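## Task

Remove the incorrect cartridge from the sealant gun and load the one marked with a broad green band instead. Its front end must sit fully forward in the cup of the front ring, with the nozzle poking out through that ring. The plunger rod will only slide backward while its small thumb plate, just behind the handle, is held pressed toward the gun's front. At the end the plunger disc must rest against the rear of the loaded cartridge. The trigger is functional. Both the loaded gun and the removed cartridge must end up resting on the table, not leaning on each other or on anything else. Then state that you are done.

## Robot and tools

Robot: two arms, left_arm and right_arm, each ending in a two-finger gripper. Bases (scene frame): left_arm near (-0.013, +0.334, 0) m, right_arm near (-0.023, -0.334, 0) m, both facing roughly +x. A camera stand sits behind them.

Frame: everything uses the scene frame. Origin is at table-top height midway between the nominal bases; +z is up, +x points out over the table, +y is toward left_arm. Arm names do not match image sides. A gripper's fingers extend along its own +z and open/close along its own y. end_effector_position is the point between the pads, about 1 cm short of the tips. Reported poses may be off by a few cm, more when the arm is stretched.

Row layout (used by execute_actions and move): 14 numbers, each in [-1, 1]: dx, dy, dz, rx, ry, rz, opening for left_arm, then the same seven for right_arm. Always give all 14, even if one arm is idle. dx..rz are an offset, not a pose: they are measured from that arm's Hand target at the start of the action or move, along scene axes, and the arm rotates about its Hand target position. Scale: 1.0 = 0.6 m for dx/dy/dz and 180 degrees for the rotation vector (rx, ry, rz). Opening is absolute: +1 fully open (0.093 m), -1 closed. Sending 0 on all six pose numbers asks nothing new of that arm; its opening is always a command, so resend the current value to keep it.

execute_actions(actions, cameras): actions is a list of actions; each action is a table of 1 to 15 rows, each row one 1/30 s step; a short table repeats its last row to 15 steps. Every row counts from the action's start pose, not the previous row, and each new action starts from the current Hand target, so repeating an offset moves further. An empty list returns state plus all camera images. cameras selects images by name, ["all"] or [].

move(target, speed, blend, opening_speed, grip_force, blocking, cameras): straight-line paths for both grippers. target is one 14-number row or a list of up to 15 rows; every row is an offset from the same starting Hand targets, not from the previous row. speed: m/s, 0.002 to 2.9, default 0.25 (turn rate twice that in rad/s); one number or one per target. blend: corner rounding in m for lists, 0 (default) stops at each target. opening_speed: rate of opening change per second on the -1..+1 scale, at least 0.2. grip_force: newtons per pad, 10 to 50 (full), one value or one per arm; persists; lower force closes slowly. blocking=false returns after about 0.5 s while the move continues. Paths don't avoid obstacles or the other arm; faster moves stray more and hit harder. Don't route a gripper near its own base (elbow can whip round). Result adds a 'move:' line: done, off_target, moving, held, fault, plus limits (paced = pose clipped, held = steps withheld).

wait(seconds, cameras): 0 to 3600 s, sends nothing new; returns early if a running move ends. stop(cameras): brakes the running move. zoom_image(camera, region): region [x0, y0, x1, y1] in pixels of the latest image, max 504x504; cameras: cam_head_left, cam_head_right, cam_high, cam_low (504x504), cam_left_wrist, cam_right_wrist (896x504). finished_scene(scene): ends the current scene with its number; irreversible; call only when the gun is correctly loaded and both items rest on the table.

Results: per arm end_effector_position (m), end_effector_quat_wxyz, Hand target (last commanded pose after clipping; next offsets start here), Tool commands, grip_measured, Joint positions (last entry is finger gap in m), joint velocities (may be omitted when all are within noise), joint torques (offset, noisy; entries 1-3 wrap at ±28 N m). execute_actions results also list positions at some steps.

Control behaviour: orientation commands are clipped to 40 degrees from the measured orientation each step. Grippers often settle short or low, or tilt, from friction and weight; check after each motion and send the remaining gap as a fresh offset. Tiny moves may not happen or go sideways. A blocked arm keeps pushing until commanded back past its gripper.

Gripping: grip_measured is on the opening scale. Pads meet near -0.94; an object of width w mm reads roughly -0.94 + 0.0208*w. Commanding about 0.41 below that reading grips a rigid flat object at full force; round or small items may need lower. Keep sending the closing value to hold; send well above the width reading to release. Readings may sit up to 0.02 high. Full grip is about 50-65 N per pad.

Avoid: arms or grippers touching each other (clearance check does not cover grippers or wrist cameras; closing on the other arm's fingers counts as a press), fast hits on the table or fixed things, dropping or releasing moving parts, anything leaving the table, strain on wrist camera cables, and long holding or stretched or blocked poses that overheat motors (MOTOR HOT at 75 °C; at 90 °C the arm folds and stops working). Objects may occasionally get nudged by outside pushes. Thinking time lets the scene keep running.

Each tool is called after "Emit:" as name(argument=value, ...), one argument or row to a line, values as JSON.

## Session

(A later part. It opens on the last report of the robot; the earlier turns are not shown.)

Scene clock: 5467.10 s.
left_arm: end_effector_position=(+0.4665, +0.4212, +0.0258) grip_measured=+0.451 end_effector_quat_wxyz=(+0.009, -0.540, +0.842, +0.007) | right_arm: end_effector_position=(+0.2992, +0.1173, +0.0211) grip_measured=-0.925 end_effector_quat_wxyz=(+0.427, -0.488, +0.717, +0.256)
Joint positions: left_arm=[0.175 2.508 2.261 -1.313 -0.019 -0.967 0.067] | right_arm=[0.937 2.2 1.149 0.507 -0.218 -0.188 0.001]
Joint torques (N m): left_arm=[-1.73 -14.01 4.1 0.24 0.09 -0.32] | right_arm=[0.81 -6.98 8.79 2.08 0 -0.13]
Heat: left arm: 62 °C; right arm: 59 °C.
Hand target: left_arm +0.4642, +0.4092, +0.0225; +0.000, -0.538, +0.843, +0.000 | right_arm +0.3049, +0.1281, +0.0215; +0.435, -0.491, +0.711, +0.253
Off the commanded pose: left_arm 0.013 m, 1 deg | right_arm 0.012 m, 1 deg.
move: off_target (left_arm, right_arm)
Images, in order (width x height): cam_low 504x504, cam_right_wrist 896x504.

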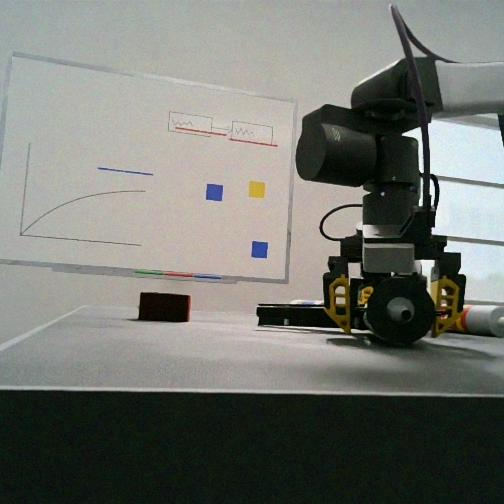

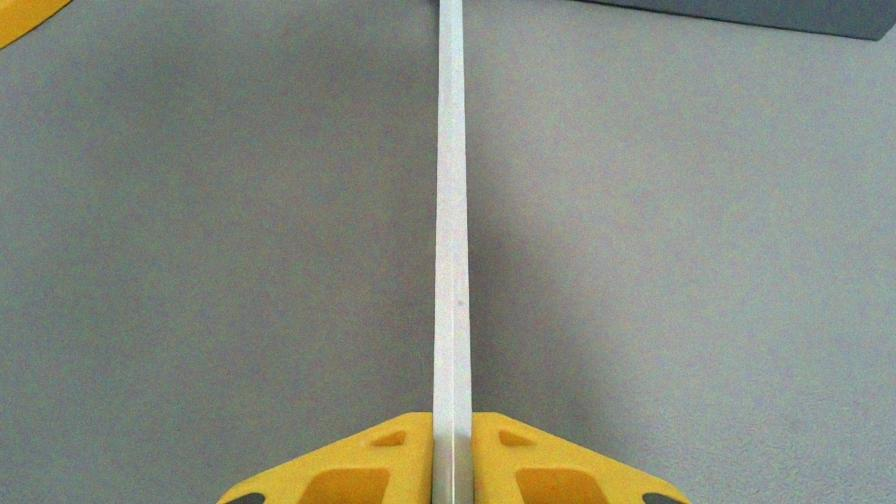

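Emit:
move(
  target=[
    [-0.008,-0.020,0.0,0,0,0,0.1,0.017,0.034,0.01,0,0,0.0,-1],
  ],
  speed=0.06,
  cameras=["cam_right_wrist","cam_low","cam_left_wrist"],
)

Emit:
zoom_image(
  camera="cam_low",
  region=[360, 260, 490, 360],
)

Scene clock: 5474.53 s.
left_arm: end_effector_position=(+0.4702, +0.4290, +0.0282) grip_measured=+0.455 end_effector_quat_wxyz=(+0.037, -0.543, +0.839, +0.018) | right_arm: end_effector_position=(+0.3063, +0.1259, +0.0166) grip_measured=-0.925 end_effector_quat_wxyz=(+0.402, -0.493, +0.730, +0.248)
Joint positions: left_arm=[0.175 2.472 2.203 -1.246 -0.062 -0.975 0.067] | right_arm=[0.937 2.231 1.25 0.379 -0.218 -0.19 0.001]
Joint torques (N m): left_arm=[-3.84 -13.82 3.78 -0.07 0.42 -0.49] | right_arm=[1.68 -6.82 9.66 2.63 0.08 -0.05]
Heat: left arm: 67 °C; right arm: 59 °C.
Hand target: left_arm +0.4594, +0.3972, +0.0224; +0.000, -0.538, +0.843, +0.000 | right_arm +0.3151, +0.1485, +0.0275; +0.435, -0.491, +0.711, +0.253
Off the commanded pose: left_arm 0.034 m, 5 deg | right_arm 0.027 m, 4 deg.
move: off_target (left_arm, right_arm)
Images, in order (width x height): cam_low 504x504, cam_left_wrist 896x504, cam_right_wrist 896x504.

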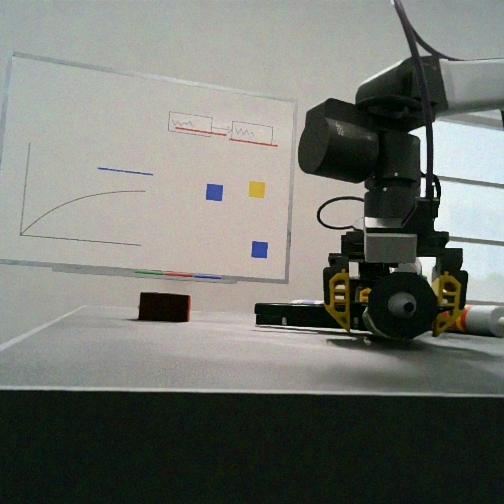

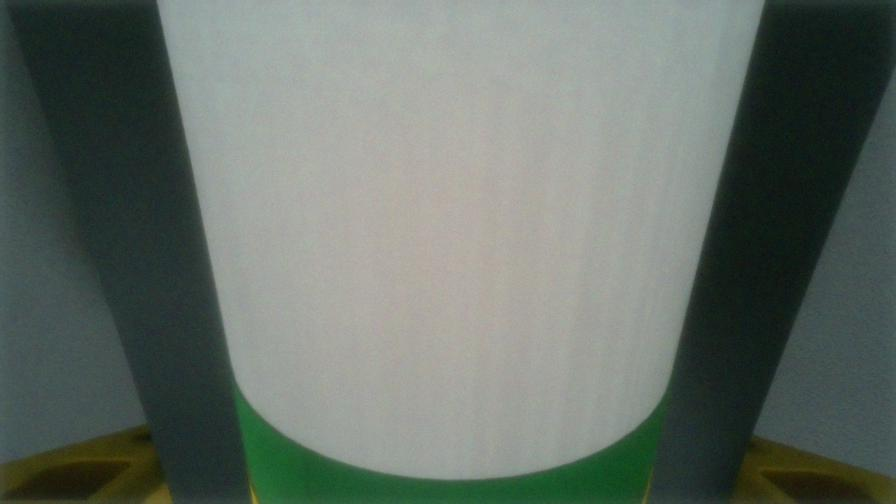

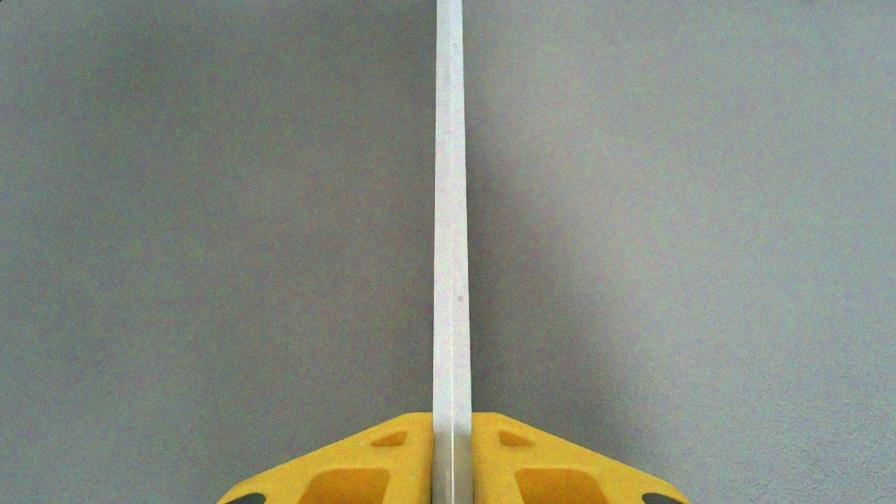

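Scaled by 3.877.

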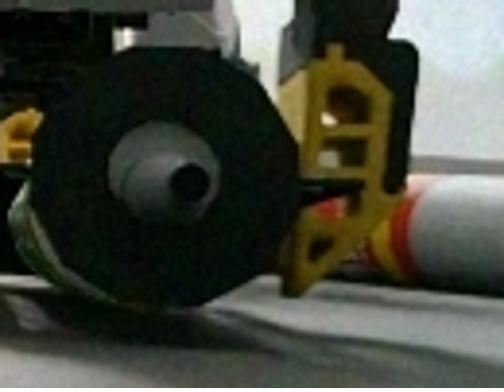

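Emit:
execute_actions(
  actions=[],
)

Scene clock: 5505.50 s.
left_arm: end_effector_position=(+0.4702, +0.4290, +0.0282) grip_measured=+0.455 end_effector_quat_wxyz=(+0.037, -0.543, +0.839, +0.018) | right_arm: end_effector_position=(+0.3063, +0.1258, +0.0165) grip_measured=-0.925 end_effector_quat_wxyz=(+0.402, -0.493, +0.730, +0.248)
Joint positions: left_arm=[0.175 2.472 2.203 -1.246 -0.062 -0.975 0.067] | right_arm=[0.937 2.231 1.25 0.378 -0.218 -0.19 0.001]
Joint velocities: within noise
Joint torques (N m): left_arm=[-3.79 -13.79 3.81 -0.08 0.42 -0.48] | right_arm=[1.66 -6.8 9.74 2.64 0.08 -0.05]
Heat: left arm: 72 °C; right arm: 60 °C.
Hand target: left_arm +0.4594, +0.3972, +0.0224; +0.000, -0.538, +0.843, +0.000 | right_arm +0.3151, +0.1485, +0.0274; +0.435, -0.491, +0.711, +0.253
Tool commands: left_gripper/opening=+0.1 right_gripper/opening=-1.0
Off the commanded pose: left_arm 0.034 m, 5 deg | right_arm 0.027 m, 4 deg.

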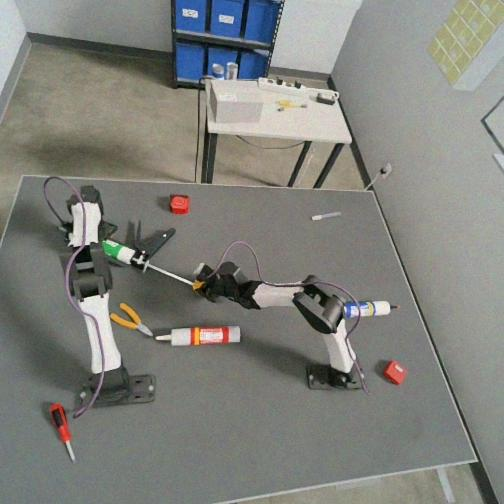

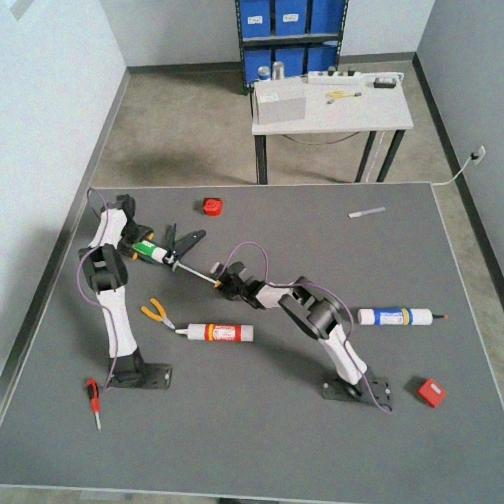

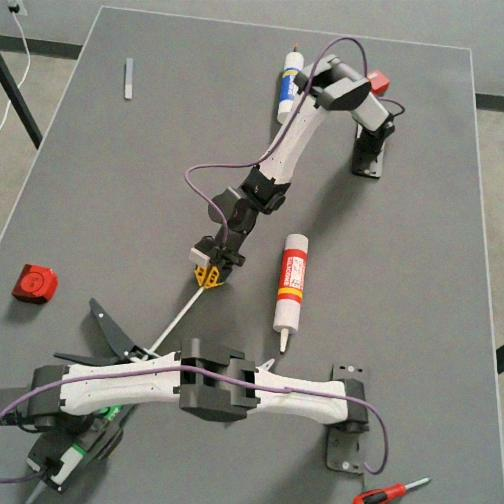

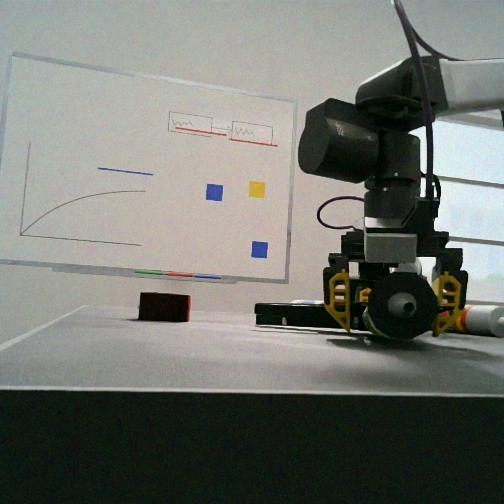

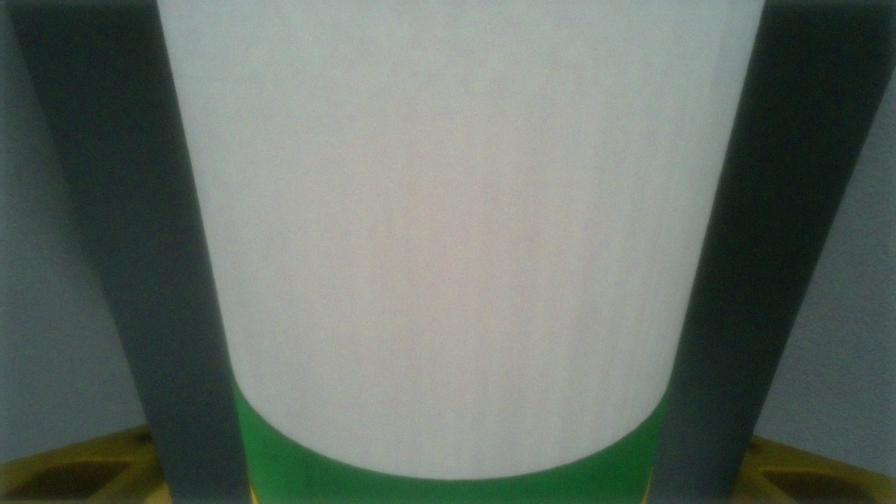

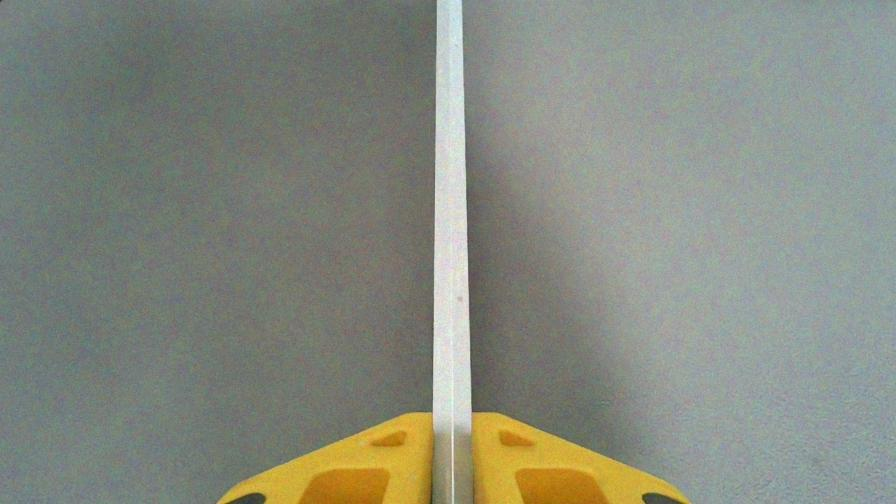

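Emit:
zoom_image(
  camera="cam_low",
  region=[340, 250, 480, 350],
)

Emit:
zoom_image(
  camera="cam_high",
  region=[0, 270, 240, 504],
)

Scaled by 3.600.

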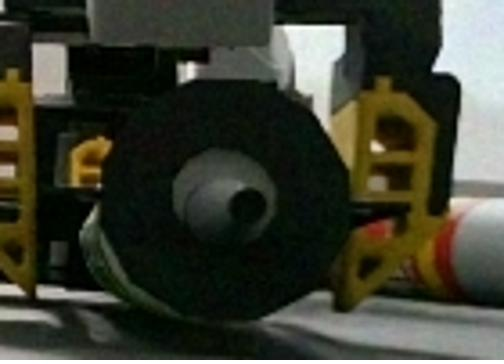

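Scaled by 2.100.

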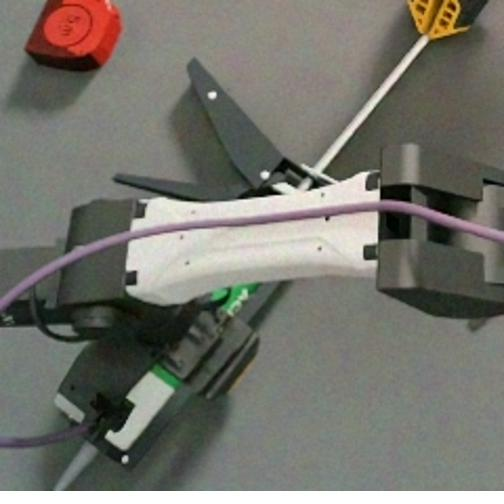

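Emit:
move(
  target=[0.018,0.053,0.0097,0,0,0,0.1,-0.0147,-0.038,0,0,0,0,-1],
  speed=0.1,
)

Emit:
move(
  target=[
    [0,0,0,0,0,0,0.9,0,0,0,0,0,0,-0.6],
    [0,0,0.1,0,0,0,0.9,0,0,0.05,0,0,0,-0.6],
  ],
  speed=0.15,
  opening_speed=1.5,
)

Emit:
move(
  target=[-0.4,-0.1,0.1,0,0,0,0.9,-0.1,-0.2,0.1,0,0,0,-0.6],
  speed=0.3,
  cameras=["cam_high","cam_low","cam_left_wrist"],
)

Emit:
zoom_image(
  camera="cam_low",
  region=[340, 250, 480, 350],
)

Scene clock: 5538.17 s.
left_arm: end_effector_position=(+0.4728, +0.4324, +0.0284) grip_measured=+0.455 end_effector_quat_wxyz=(+0.019, -0.541, +0.841, +0.010) | right_arm: end_effector_position=(+0.3061, +0.1256, +0.0193) grip_measured=-0.925 end_effector_quat_wxyz=(+0.424, -0.491, +0.718, +0.253)
Joint positions: left_arm=[0.19 2.536 2.323 -1.33 -0.034 -0.955 0.067] | right_arm=[0.937 2.231 1.21 0.468 -0.218 -0.194 0.001]
Joint torques (N m): left_arm=[0.34 -12.04 9.69 -0.18 0.21 -0.06] | right_arm=[0.36 -11.06 4.22 2.28 -0.05 -0.11]
Heat: left arm: 75 °C; right arm: 62 °C. Fold the left arm in close to its base, or ease its load, before you think long.
Hand target: left_arm +0.4703, +0.4290, +0.0284; +0.000, -0.538, +0.843, -0.001 | right_arm +0.3063, +0.1257, +0.0274; +0.435, -0.491, +0.712, +0.253
Off the commanded pose: left_arm 0.004 m, 3 deg | right_arm 0.008 m, 1 deg.
MOTOR HOT: joint 2 (shoulder) of the left arm reports 75 °C; the controller's stop level is 90 °C. To cool a motor, set the load down, stop pushing, or move to a pose that needs little force.
move: off_target (left_arm)

Scene clock: 5540.33 s.
left_arm: end_effector_position=(+0.4701, +0.4267, +0.0812) grip_measured=+0.898 end_effector_quat_wxyz=(+0.017, -0.540, +0.842, -0.005) | right_arm: end_effector_position=(+0.3037, +0.1221, +0.0370) grip_measured=-0.602 end_effector_quat_wxyz=(+0.418, -0.492, +0.721, +0.251)
Joint positions: left_arm=[0.19 2.554 2.568 -1.551 -0.003 -0.952 0.088] | right_arm=[0.936 2.171 1.21 0.394 -0.217 -0.194 0.016]
Joint torques (N m): left_arm=[0.4 -13.79 8.03 0.03 -0.05 -0.09] | right_arm=[0.4 -12.26 6.13 2.02 -0.06 -0.1]
Heat: left arm: 75 °C; right arm: 62 °C. Fold the left arm in close to its base, or ease its load, before you think long.
Hand target: left_arm +0.4703, +0.4289, +0.0883; +0.000, -0.538, +0.843, -0.001 | right_arm +0.3063, +0.1258, +0.0576; +0.435, -0.491, +0.711, +0.253
Off the commanded pose: left_arm 0.008 m, 2 deg | right_arm 0.021 m, 2 deg.
MOTOR HOT: still on. Joint 2 (shoulder) of the left arm reports 75 °C.
joint sent to its limit (left arm) — joint 4 (wrist pitch), lower limit. The joint targets are off in orientation, not in position.
move: off_target (right_arm)

Scene clock: 5541.97 s.
left_arm: end_effector_position=(+0.2334, +0.3711, +0.1486) grip_measured=+0.899 end_effector_quat_wxyz=(+0.002, -0.534, +0.845, -0.002) | right_arm: end_effector_position=(+0.2485, +0.0089, +0.1150) grip_measured=-0.602 end_effector_quat_wxyz=(+0.434, -0.488, +0.714, +0.252)
Joint positions: left_arm=[0.152 1.482 1.299 -1.384 0.002 -0.977 0.088] | right_arm=[0.842 1.585 0.756 0.284 -0.29 -0.246 0.016]
Joint torques (N m): left_arm=[-0.91 -6.34 6.01 0.08 -0.1 -0.36] | right_arm=[-0.08 -7.24 4.85 2.01 -0.21 -0.11]
Heat: left arm: 75 °C; right arm: 62 °C. Fold the left arm in close to its base, or ease its load, before you think long.
Hand target: left_arm +0.2303, +0.3689, +0.1483; +0.000, -0.538, +0.843, +0.000 | right_arm +0.2462, +0.0058, +0.1176; +0.435, -0.491, +0.711, +0.253
Off the commanded pose: left_arm 0.004 m, 1 deg | right_arm 0.005 m, 1 deg.
MOTOR HOT: still on. Joint 2 (shoulder) of the left arm reports 75 °C.
move: done

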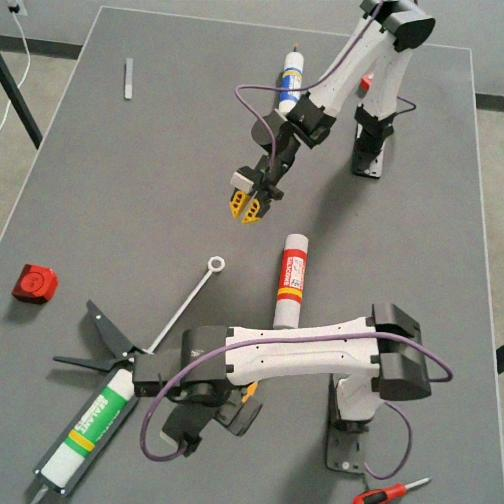

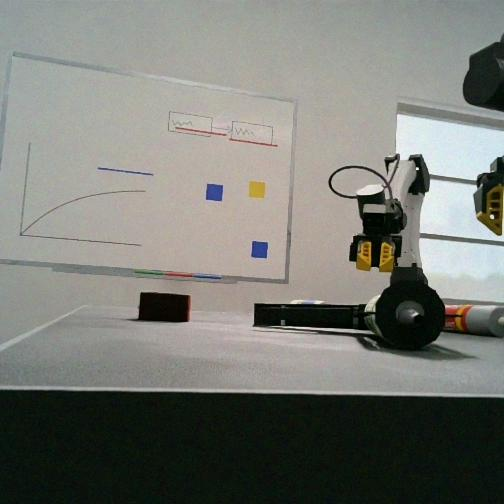

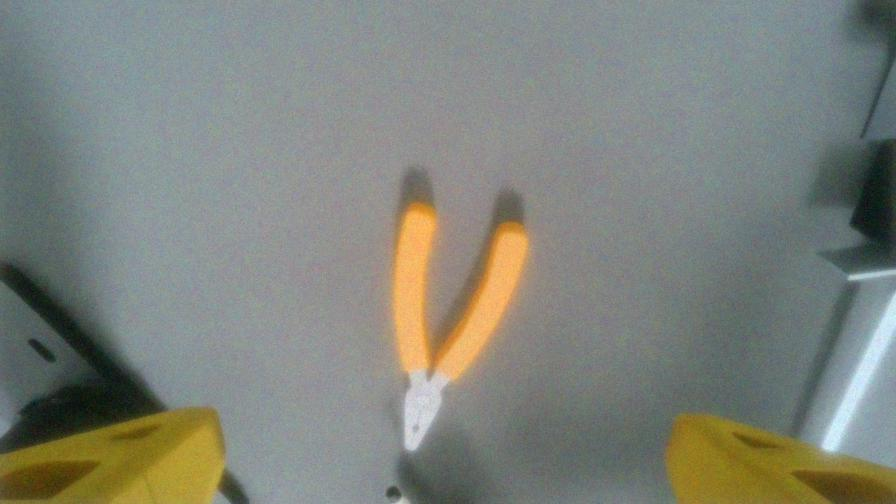

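Scaled by 3.600.

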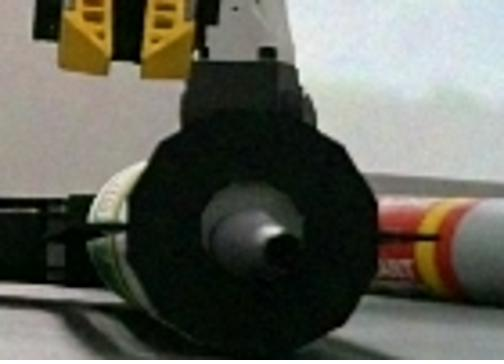

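Emit:
zoom_image(
  camera="cam_low",
  region=[370, 280, 450, 350],
)

Emit:
zoom_image(
  camera="cam_high",
  region=[20, 290, 170, 504],
)

Scaled by 6.300.

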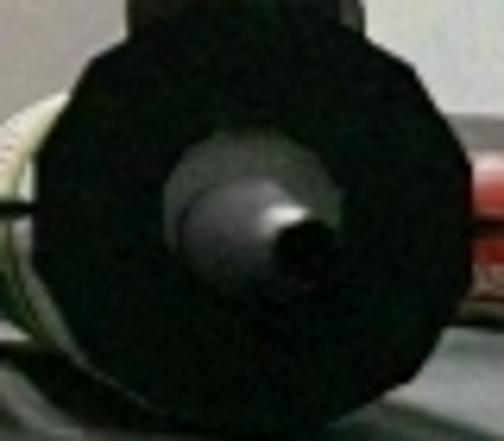

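Scaled by 2.355.

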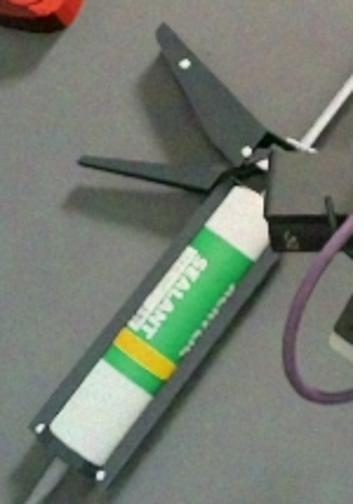

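Emit:
move(
  target=[-0.142,-0.115,0,0,0,0,0.3,-0.12,-0.28,0,0,0,0,-0.6],
  speed=0.3,
  cameras=["cam_high","cam_left_wrist","cam_right_wrist"],
)

Emit:
wait(
  seconds=40,
)

Scene clock: 5558.00 s.
left_arm: end_effector_position=(+0.1503, +0.2988, +0.1495) grip_measured=+0.302 end_effector_quat_wxyz=(+0.002, -0.533, +0.846, -0.007) | right_arm: end_effector_position=(+0.1709, -0.1634, +0.1068) grip_measured=-0.602 end_effector_quat_wxyz=(+0.424, -0.487, +0.720, +0.254)
Joint positions: left_arm=[-0.205 1.16 1.064 -1.462 0.007 -1.331 0.06] | right_arm=[0.339 0.819 0.323 -0.237 -0.7 -0.58 0.016]
Joint torques (N m): left_arm=[-0.72 -3.56 5.76 0.01 -0.15 -0.35] | right_arm=[-0.16 -1.1 8.05 1.74 -0.42 -0.13]
Heat: left arm: 69 °C; right arm: 59 °C.
Hand target: left_arm +0.1451, +0.3000, +0.1484; +0.000, -0.538, +0.843, +0.000 | right_arm +0.1743, -0.1623, +0.1176; +0.435, -0.491, +0.711, +0.253
Off the commanded pose: left_arm 0.005 m, 1 deg | right_arm 0.011 m, 2 deg.
MOTOR HOT: cleared for the motors of the left arm.
move: off_target (right_arm)

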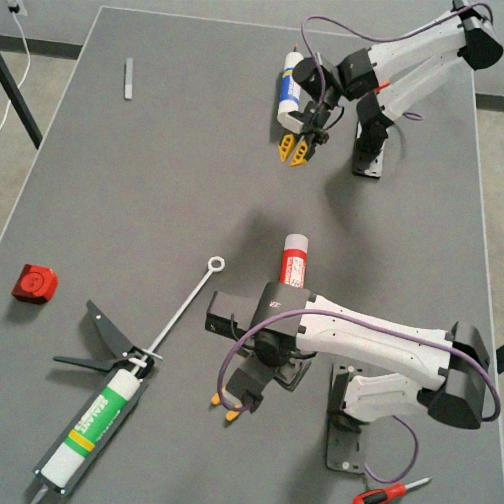

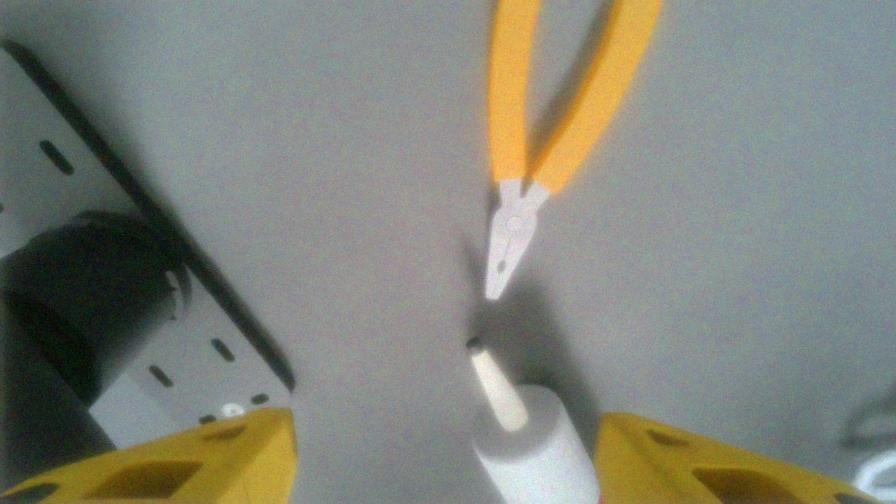

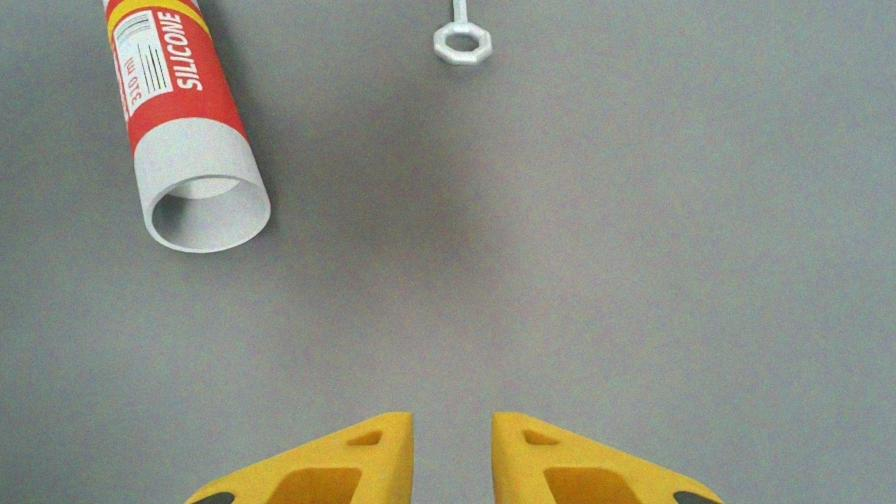

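Scene clock: 5598.00 s.
left_arm: end_effector_position=(+0.1503, +0.2988, +0.1495) grip_measured=+0.302 end_effector_quat_wxyz=(+0.002, -0.533, +0.846, -0.007) | right_arm: end_effector_position=(+0.1707, -0.1633, +0.1067) grip_measured=-0.602 end_effector_quat_wxyz=(+0.423, -0.487, +0.720, +0.254)
Joint positions: left_arm=[-0.205 1.16 1.064 -1.462 0.007 -1.332 0.06] | right_arm=[0.339 0.819 0.323 -0.238 -0.7 -0.581 0.016]
Joint torques (N m): left_arm=[-0.75 -3.54 5.75 0.01 -0.14 -0.36] | right_arm=[-0.16 -1.1 8.03 1.69 -0.41 -0.13]
Heat: left arm: 57 °C; right arm: 56 °C.
Hand target: left_arm +0.1451, +0.3000, +0.1484; +0.000, -0.538, +0.843, +0.000 | right_arm +0.1742, -0.1623, +0.1175; +0.435, -0.491, +0.711, +0.253
Tool commands: left_gripper/opening=+0.3 right_gripper/opening=-0.6
Off the commanded pose: left_arm 0.005 m, 1 deg | right_arm 0.011 m, 2 deg.
wait: 40.00 s; at rest by 0.17 s

Emit:
move(
  target=[
    [0.565,0.27,-0.04,0,0,0,0.4,0,0,0,0,0,0,-0.6],
  ],
  speed=0.35,
  cameras=["cam_left_wrist","cam_high"],
)

Scene clock: 5605.93 s.
left_arm: end_effector_position=(+0.4827, +0.4601, +0.1219) grip_measured=+0.398 end_effector_quat_wxyz=(+0.081, -0.540, +0.837, -0.029) | right_arm: end_effector_position=(+0.1707, -0.1634, +0.1066) grip_measured=-0.602 end_effector_quat_wxyz=(+0.423, -0.487, +0.720, +0.254)
Joint positions: left_arm=[0.252 2.535 2.689 -1.551 0.003 -0.897 0.064] | right_arm=[0.339 0.819 0.323 -0.239 -0.7 -0.581 0.016]
Joint velocities: left_arm=[within noise] | right_arm=[-0.002 -0.002 -0.002 -0.095 -0.037 -0.154 0.001]
Joint torques (N m): left_arm=[0.05 -12.52 9.21 0.36 -0.1 -0.05] | right_arm=[-0.16 -1.13 8.03 1.69 -0.41 -0.13]
Heat: left arm: 56 °C; right arm: 56 °C.
Hand target: left_arm +0.4841, +0.4618, +0.1242; +0.000, -0.538, +0.843, -0.001 | right_arm +0.1742, -0.1623, +0.1175; +0.435, -0.491, +0.711, +0.253
Off the commanded pose: left_arm 0.003 m, 10 deg | right_arm 0.011 m, 2 deg.
joint sent to its limit (left arm) — joint 4 (wrist pitch), lower limit. The joint targets are off in orientation, not in position.
move: off_target (left_arm)
Images, in order (width x height): cam_high 504x504, cam_left_wrist 896x504.

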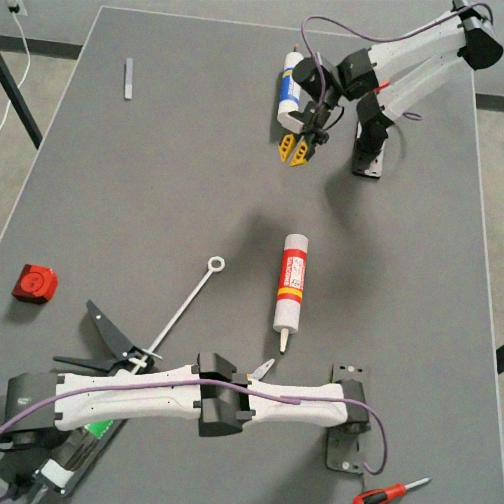

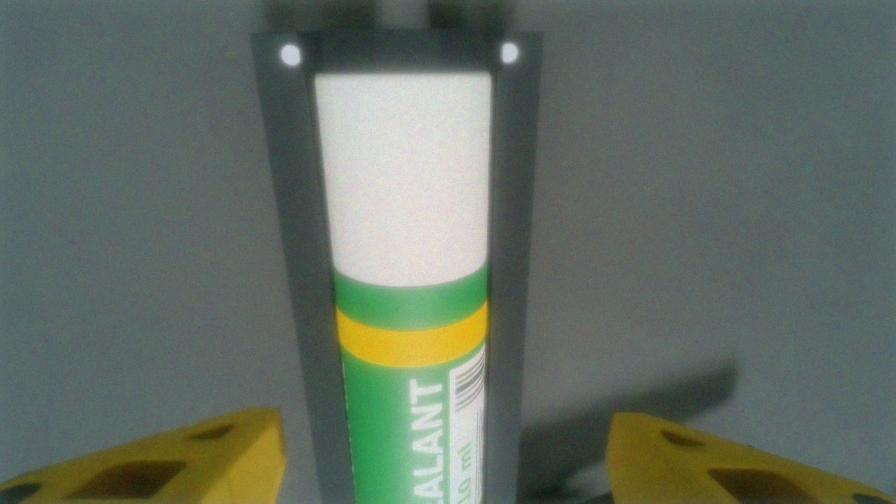

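Emit:
move(
  target=[0.012,0.03,-0.07,0,0,0,0.25,0,0,0,0,0,0,-0.6],
  speed=0.15,
  cameras=["cam_left_wrist"],
)

Scene clock: 5626.57 s.
left_arm: end_effector_position=(+0.4899, +0.4762, +0.0817) grip_measured=+0.252 end_effector_quat_wxyz=(+0.062, -0.540, +0.839, -0.021) | right_arm: end_effector_position=(+0.1707, -0.1634, +0.1066) grip_measured=-0.602 end_effector_quat_wxyz=(+0.423, -0.487, +0.720, +0.254)
Joint positions: left_arm=[0.278 2.665 2.778 -1.553 0.003 -0.867 0.057] | right_arm=[0.339 0.819 0.323 -0.239 -0.7 -0.581 0.016]
Joint torques (N m): left_arm=[0.34 -12.67 9.22 0.33 -0.11 -0.04] | right_arm=[-0.16 -1.1 8.05 1.69 -0.41 -0.13]
Heat: left arm: 66 °C; right arm: 55 °C.
Hand target: left_arm +0.4913, +0.4799, +0.0822; +0.000, -0.538, +0.843, -0.001 | right_arm +0.1742, -0.1623, +0.1175; +0.435, -0.491, +0.711, +0.253
Off the commanded pose: left_arm 0.004 m, 7 deg | right_arm 0.011 m, 2 deg.
joint sent to its limit (left arm) — joint 4 (wrist pitch), lower limit. The joint targets are off in orientation, not in position.
move: off_target (left_arm)

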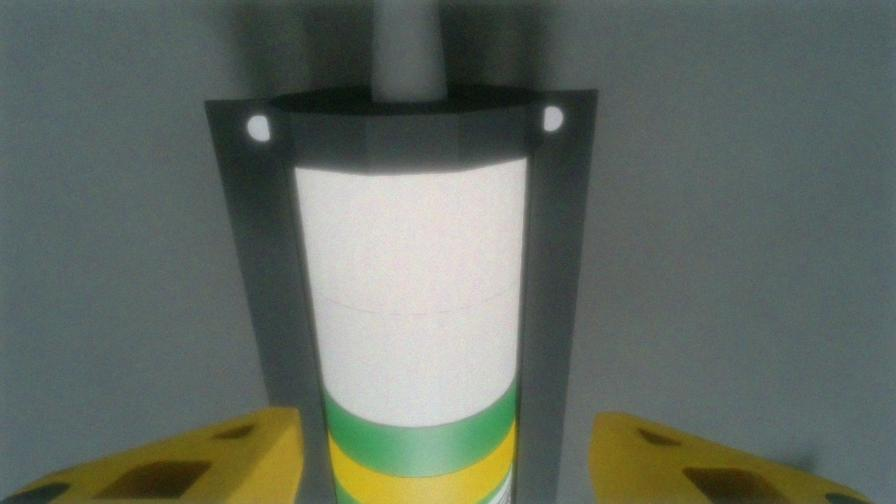

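Emit:
move(
  target=[0.0,0.0,-0.055,0,0,0,0.25,0,0,0,0,0,0,-0.6],
  speed=0.1,
  cameras=["cam_left_wrist","cam_low"],
)

Scene clock: 5634.97 s.
left_arm: end_effector_position=(+0.4899, +0.4762, +0.0530) grip_measured=+0.252 end_effector_quat_wxyz=(+0.039, -0.540, +0.841, -0.014) | right_arm: end_effector_position=(+0.1707, -0.1634, +0.1066) grip_measured=-0.602 end_effector_quat_wxyz=(+0.423, -0.487, +0.720, +0.254)
Joint positions: left_arm=[0.278 2.735 2.803 -1.556 0.003 -0.866 0.057] | right_arm=[0.339 0.819 0.323 -0.239 -0.7 -0.581 0.016]
Joint torques (N m): left_arm=[0.35 -12.27 9.22 0.24 -0.1 -0.08] | right_arm=[-0.17 -1.11 8.05 1.69 -0.41 -0.13]
Heat: left arm: 69 °C; right arm: 55 °C.
Hand target: left_arm +0.4913, +0.4799, +0.0491; +0.000, -0.538, +0.843, -0.001 | right_arm +0.1742, -0.1623, +0.1175; +0.435, -0.491, +0.711, +0.253
Off the commanded pose: left_arm 0.006 m, 5 deg | right_arm 0.011 m, 2 deg.
joint sent to its limit (left arm) — joint 4 (wrist pitch), lower limit. The joint targets are off in orientation, not in position.
move: off_target (left_arm)
Images, in order (width x height): cam_low 504x504, cam_left_wrist 896x504.

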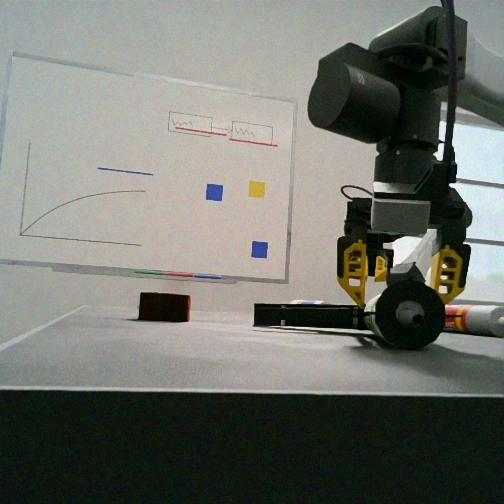

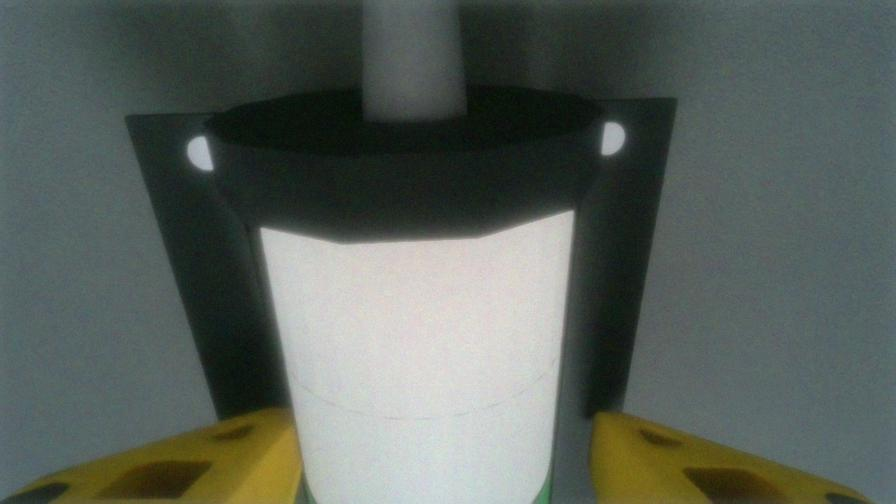

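Emit:
move(
  target=[
    [-0.005,0.003,-0.013,0,0,0,0.25,0,0,0,0,0,0,-0.6],
    [-0.005,0.003,-0.013,0,0,0,-0.35,0,0,0,0,0,0,-0.6],
  ],
  speed=0.1,
  opening_speed=0.6,
  cameras=["cam_left_wrist","cam_low"],
)

Scene clock: 5643.00 s.
left_arm: end_effector_position=(+0.4877, +0.4777, +0.0517) grip_measured=-0.160 end_effector_quat_wxyz=(+0.035, -0.539, +0.841, -0.011) | right_arm: end_effector_position=(+0.1707, -0.1634, +0.1066) grip_measured=-0.602 end_effector_quat_wxyz=(+0.423, -0.487, +0.720, +0.254)
Joint positions: left_arm=[0.282 2.737 2.803 -1.563 0.002 -0.86 0.037] | right_arm=[0.339 0.819 0.323 -0.239 -0.7 -0.581 0.016]
Joint torques (N m): left_arm=[0.47 -11.6 7.99 0.3 -0.09 -0.07] | right_arm=[-0.17 -1.11 8.05 1.69 -0.41 -0.13]
Heat: left arm: 68 °C; right arm: 55 °C.
Hand target: left_arm +0.4883, +0.4817, +0.0414; +0.000, -0.538, +0.843, +0.000 | right_arm +0.1742, -0.1623, +0.1175; +0.435, -0.491, +0.711, +0.253
Off the commanded pose: left_arm 0.011 m, 4 deg | right_arm 0.011 m, 2 deg.
joint read past its limit (left arm) — joint 4 (wrist pitch), lower limit.
joint sent to its limit (left arm) — joint 4 (wrist pitch), lower limit. The joint targets are off in orientation, not in position.
move: off_target (left_arm); target 2's new opening was sent with left_arm's hand 0.011 m and 5 deg from that target
Images, in order (width x height): cam_low 504x504, cam_left_wrist 896x504.

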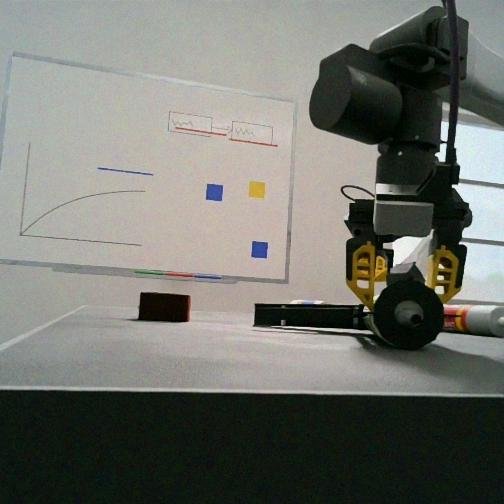

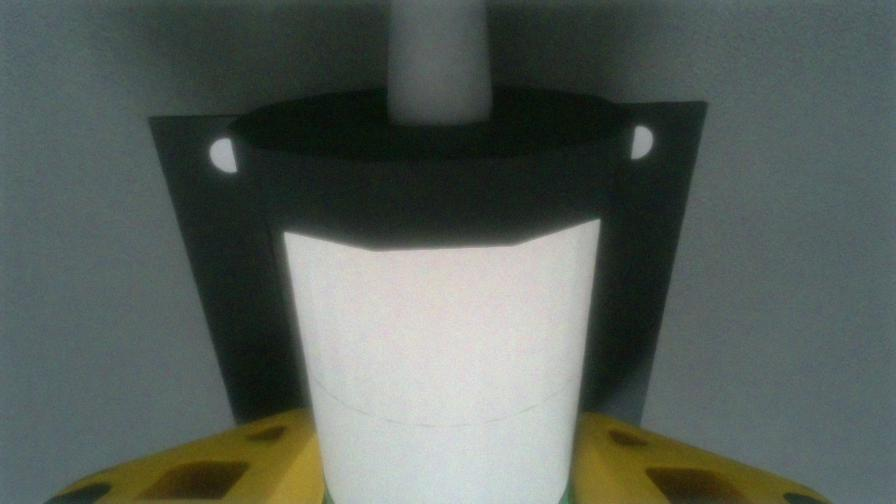

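Emit:
move(
  target=[0,0,0.045,0,0,0,-0.35,0,0,0,0,0,0,-0.6],
  speed=0.05,
  cameras=["cam_left_wrist","cam_low"],
)

Emit:
zoom_image(
  camera="cam_low",
  region=[370, 275, 460, 355],
)

Scene clock: 5650.10 s.
left_arm: end_effector_position=(+0.4877, +0.4777, +0.0517) grip_measured=-0.186 end_effector_quat_wxyz=(+0.035, -0.539, +0.841, -0.011) | right_arm: end_effector_position=(+0.1707, -0.1634, +0.1066) grip_measured=-0.602 end_effector_quat_wxyz=(+0.423, -0.487, +0.720, +0.254)
Joint positions: left_arm=[0.282 2.737 2.803 -1.563 0.002 -0.86 0.036] | right_arm=[0.339 0.819 0.323 -0.239 -0.7 -0.581 0.016]
Joint torques (N m): left_arm=[0.49 -16.98 6.11 0.31 -0.09 -0.07] | right_arm=[-0.17 -1.11 8.05 1.69 -0.41 -0.13]
Heat: left arm: 70 °C; right arm: 55 °C.
Hand target: left_arm +0.4883, +0.4817, +0.0684; +0.000, -0.538, +0.843, +0.000 | right_arm +0.1742, -0.1623, +0.1175; +0.435, -0.491, +0.711, +0.253
Off the commanded pose: left_arm 0.017 m, 4 deg | right_arm 0.011 m, 2 deg.
joint read past its limit (left arm) — joint 4 (wrist pitch), lower limit.
joint sent to its limit (left arm) — joint 4 (wrist pitch), lower limit. The joint targets are off in orientation, not in position.
move: off_target (left_arm)
Images, in order (width x height): cam_low 504x504, cam_left_wrist 896x504.

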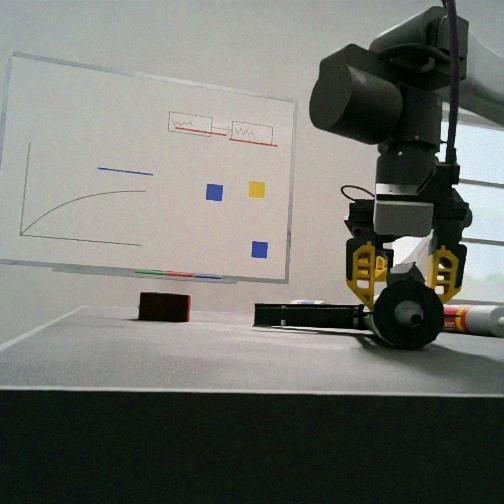

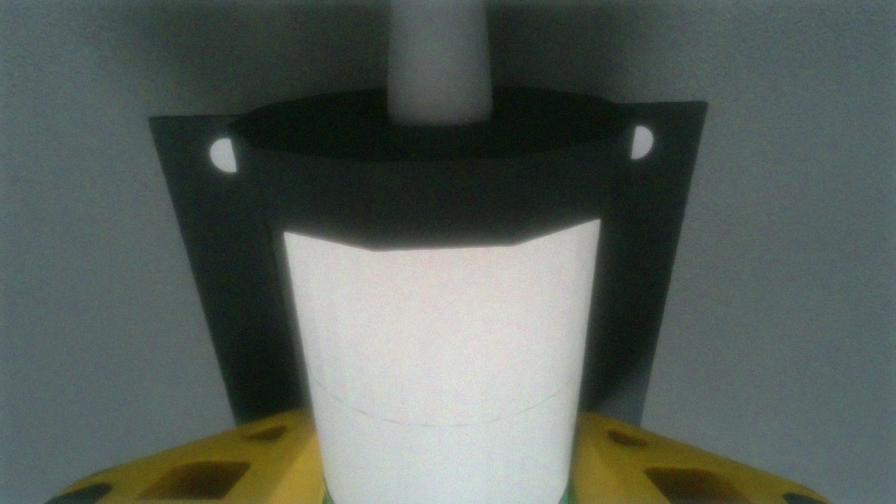

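Scaled by 5.600.

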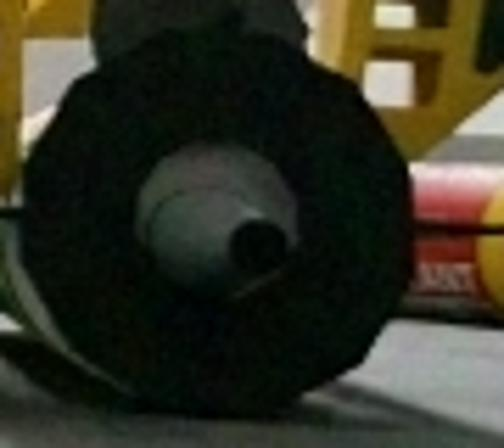

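Emit:
move(
  target=[0,0,0.012,0,0,0,-0.35,0,0,0,0,0,0,-0.6],
  speed=0.05,
)

Emit:
move(
  target=[0,0,0.012,0,0,0,-0.35,0,0,0,0,0,0,-0.6],
  speed=0.05,
  cameras=["cam_left_wrist","cam_low"],
)

Emit:
zoom_image(
  camera="cam_low",
  region=[370, 275, 460, 355],
)

Scene clock: 5655.70 s.
left_arm: end_effector_position=(+0.4878, +0.4777, +0.0519) grip_measured=-0.186 end_effector_quat_wxyz=(+0.035, -0.539, +0.841, -0.011) | right_arm: end_effector_position=(+0.1707, -0.1634, +0.1066) grip_measured=-0.602 end_effector_quat_wxyz=(+0.423, -0.487, +0.720, +0.254)
Joint positions: left_arm=[0.282 2.737 2.803 -1.563 0.002 -0.86 0.036] | right_arm=[0.339 0.819 0.323 -0.239 -0.7 -0.581 0.016]
Joint torques (N m): left_arm=[0.47 -18.19 5.85 0.3 -0.09 -0.07] | right_arm=[-0.17 -1.11 8.03 1.69 -0.41 -0.13]
Heat: left arm: 76 °C; right arm: 55 °C. Fold the left arm in close to its base, or ease its load, before you think long.
Hand target: left_arm +0.4883, +0.4817, +0.0757; +0.000, -0.538, +0.843, +0.000 | right_arm +0.1742, -0.1623, +0.1175; +0.435, -0.491, +0.711, +0.253
Off the commanded pose: left_arm 0.024 m, 4 deg | right_arm 0.011 m, 2 deg.
MOTOR HOT: joint 2 (shoulder) of the left arm reports 76 °C; the controller's stop level is 90 °C. To cool a motor, set the load down, stop pushing, or move to a pose that needs little force.
joint read past its limit (left arm) — joint 4 (wrist pitch), lower limit.
joint sent to its limit (left arm) — joint 4 (wrist pitch), lower limit. The joint targets are off in orientation, not in position.
move: off_target (left_arm)

Scene clock: 5657.10 s.
left_arm: end_effector_position=(+0.4878, +0.4777, +0.0523) grip_measured=-0.186 end_effector_quat_wxyz=(+0.036, -0.539, +0.841, -0.012) | right_arm: end_effector_position=(+0.1707, -0.1634, +0.1066) grip_measured=-0.602 end_effector_quat_wxyz=(+0.423, -0.487, +0.720, +0.254)
Joint positions: left_arm=[0.282 2.736 2.803 -1.563 0.002 -0.86 0.036] | right_arm=[0.339 0.819 0.323 -0.239 -0.7 -0.581 0.016]
Joint torques (N m): left_arm=[0.46 -19.32 5.75 0.3 -0.09 -0.07] | right_arm=[-0.17 -1.11 8.05 1.69 -0.41 -0.13]
Heat: left arm: 77 °C; right arm: 55 °C. Fold the left arm in close to its base, or ease its load, before you think long.
Hand target: left_arm +0.4883, +0.4817, +0.0827; +0.000, -0.538, +0.843, +0.000 | right_arm +0.1742, -0.1623, +0.1175; +0.435, -0.491, +0.711, +0.253
Off the commanded pose: left_arm 0.031 m, 4 deg | right_arm 0.011 m, 2 deg.
MOTOR HOT: still on. Joint 2 (shoulder) of the left arm reports 77 °C.
joint read past its limit (left arm) — joint 4 (wrist pitch), lower limit.
joint sent to its limit (left arm) — joint 4 (wrist pitch), lower limit. The joint targets are off in orientation, not in position.
move: off_target (left_arm)
Images, in order (width x height): cam_low 504x504, cam_left_wrist 896x504.

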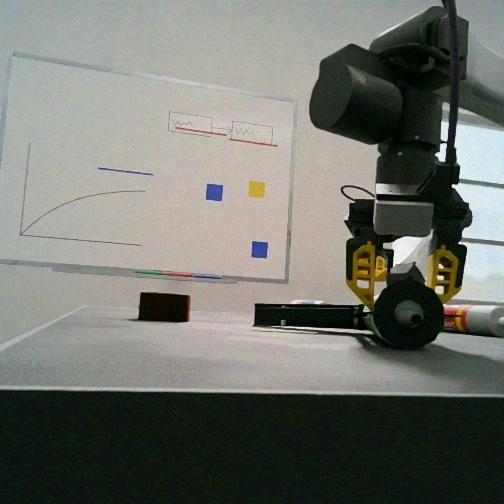

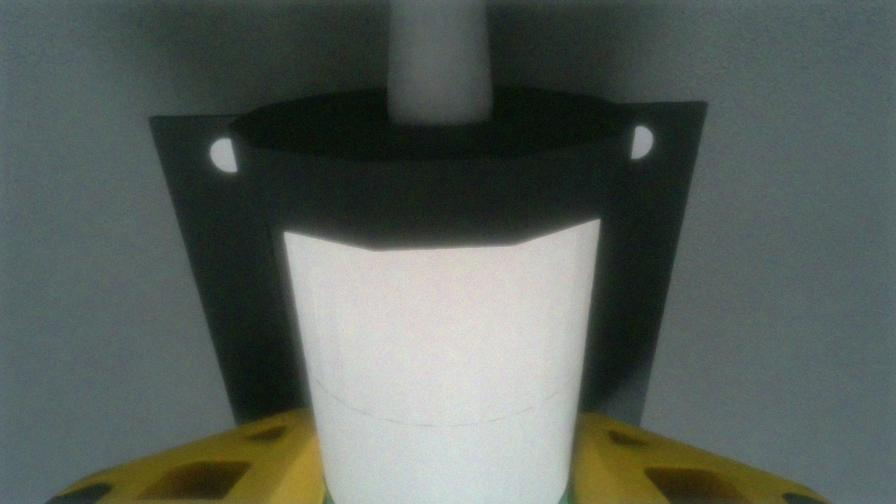

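Scaled by 5.600.

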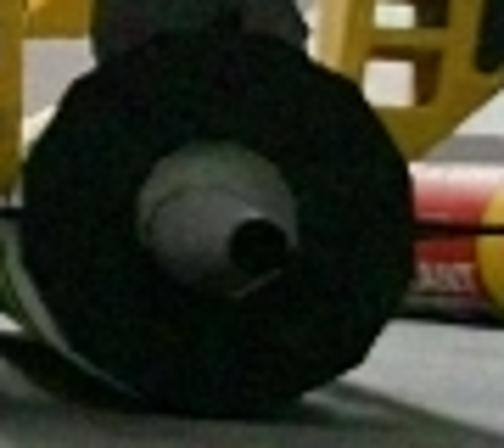

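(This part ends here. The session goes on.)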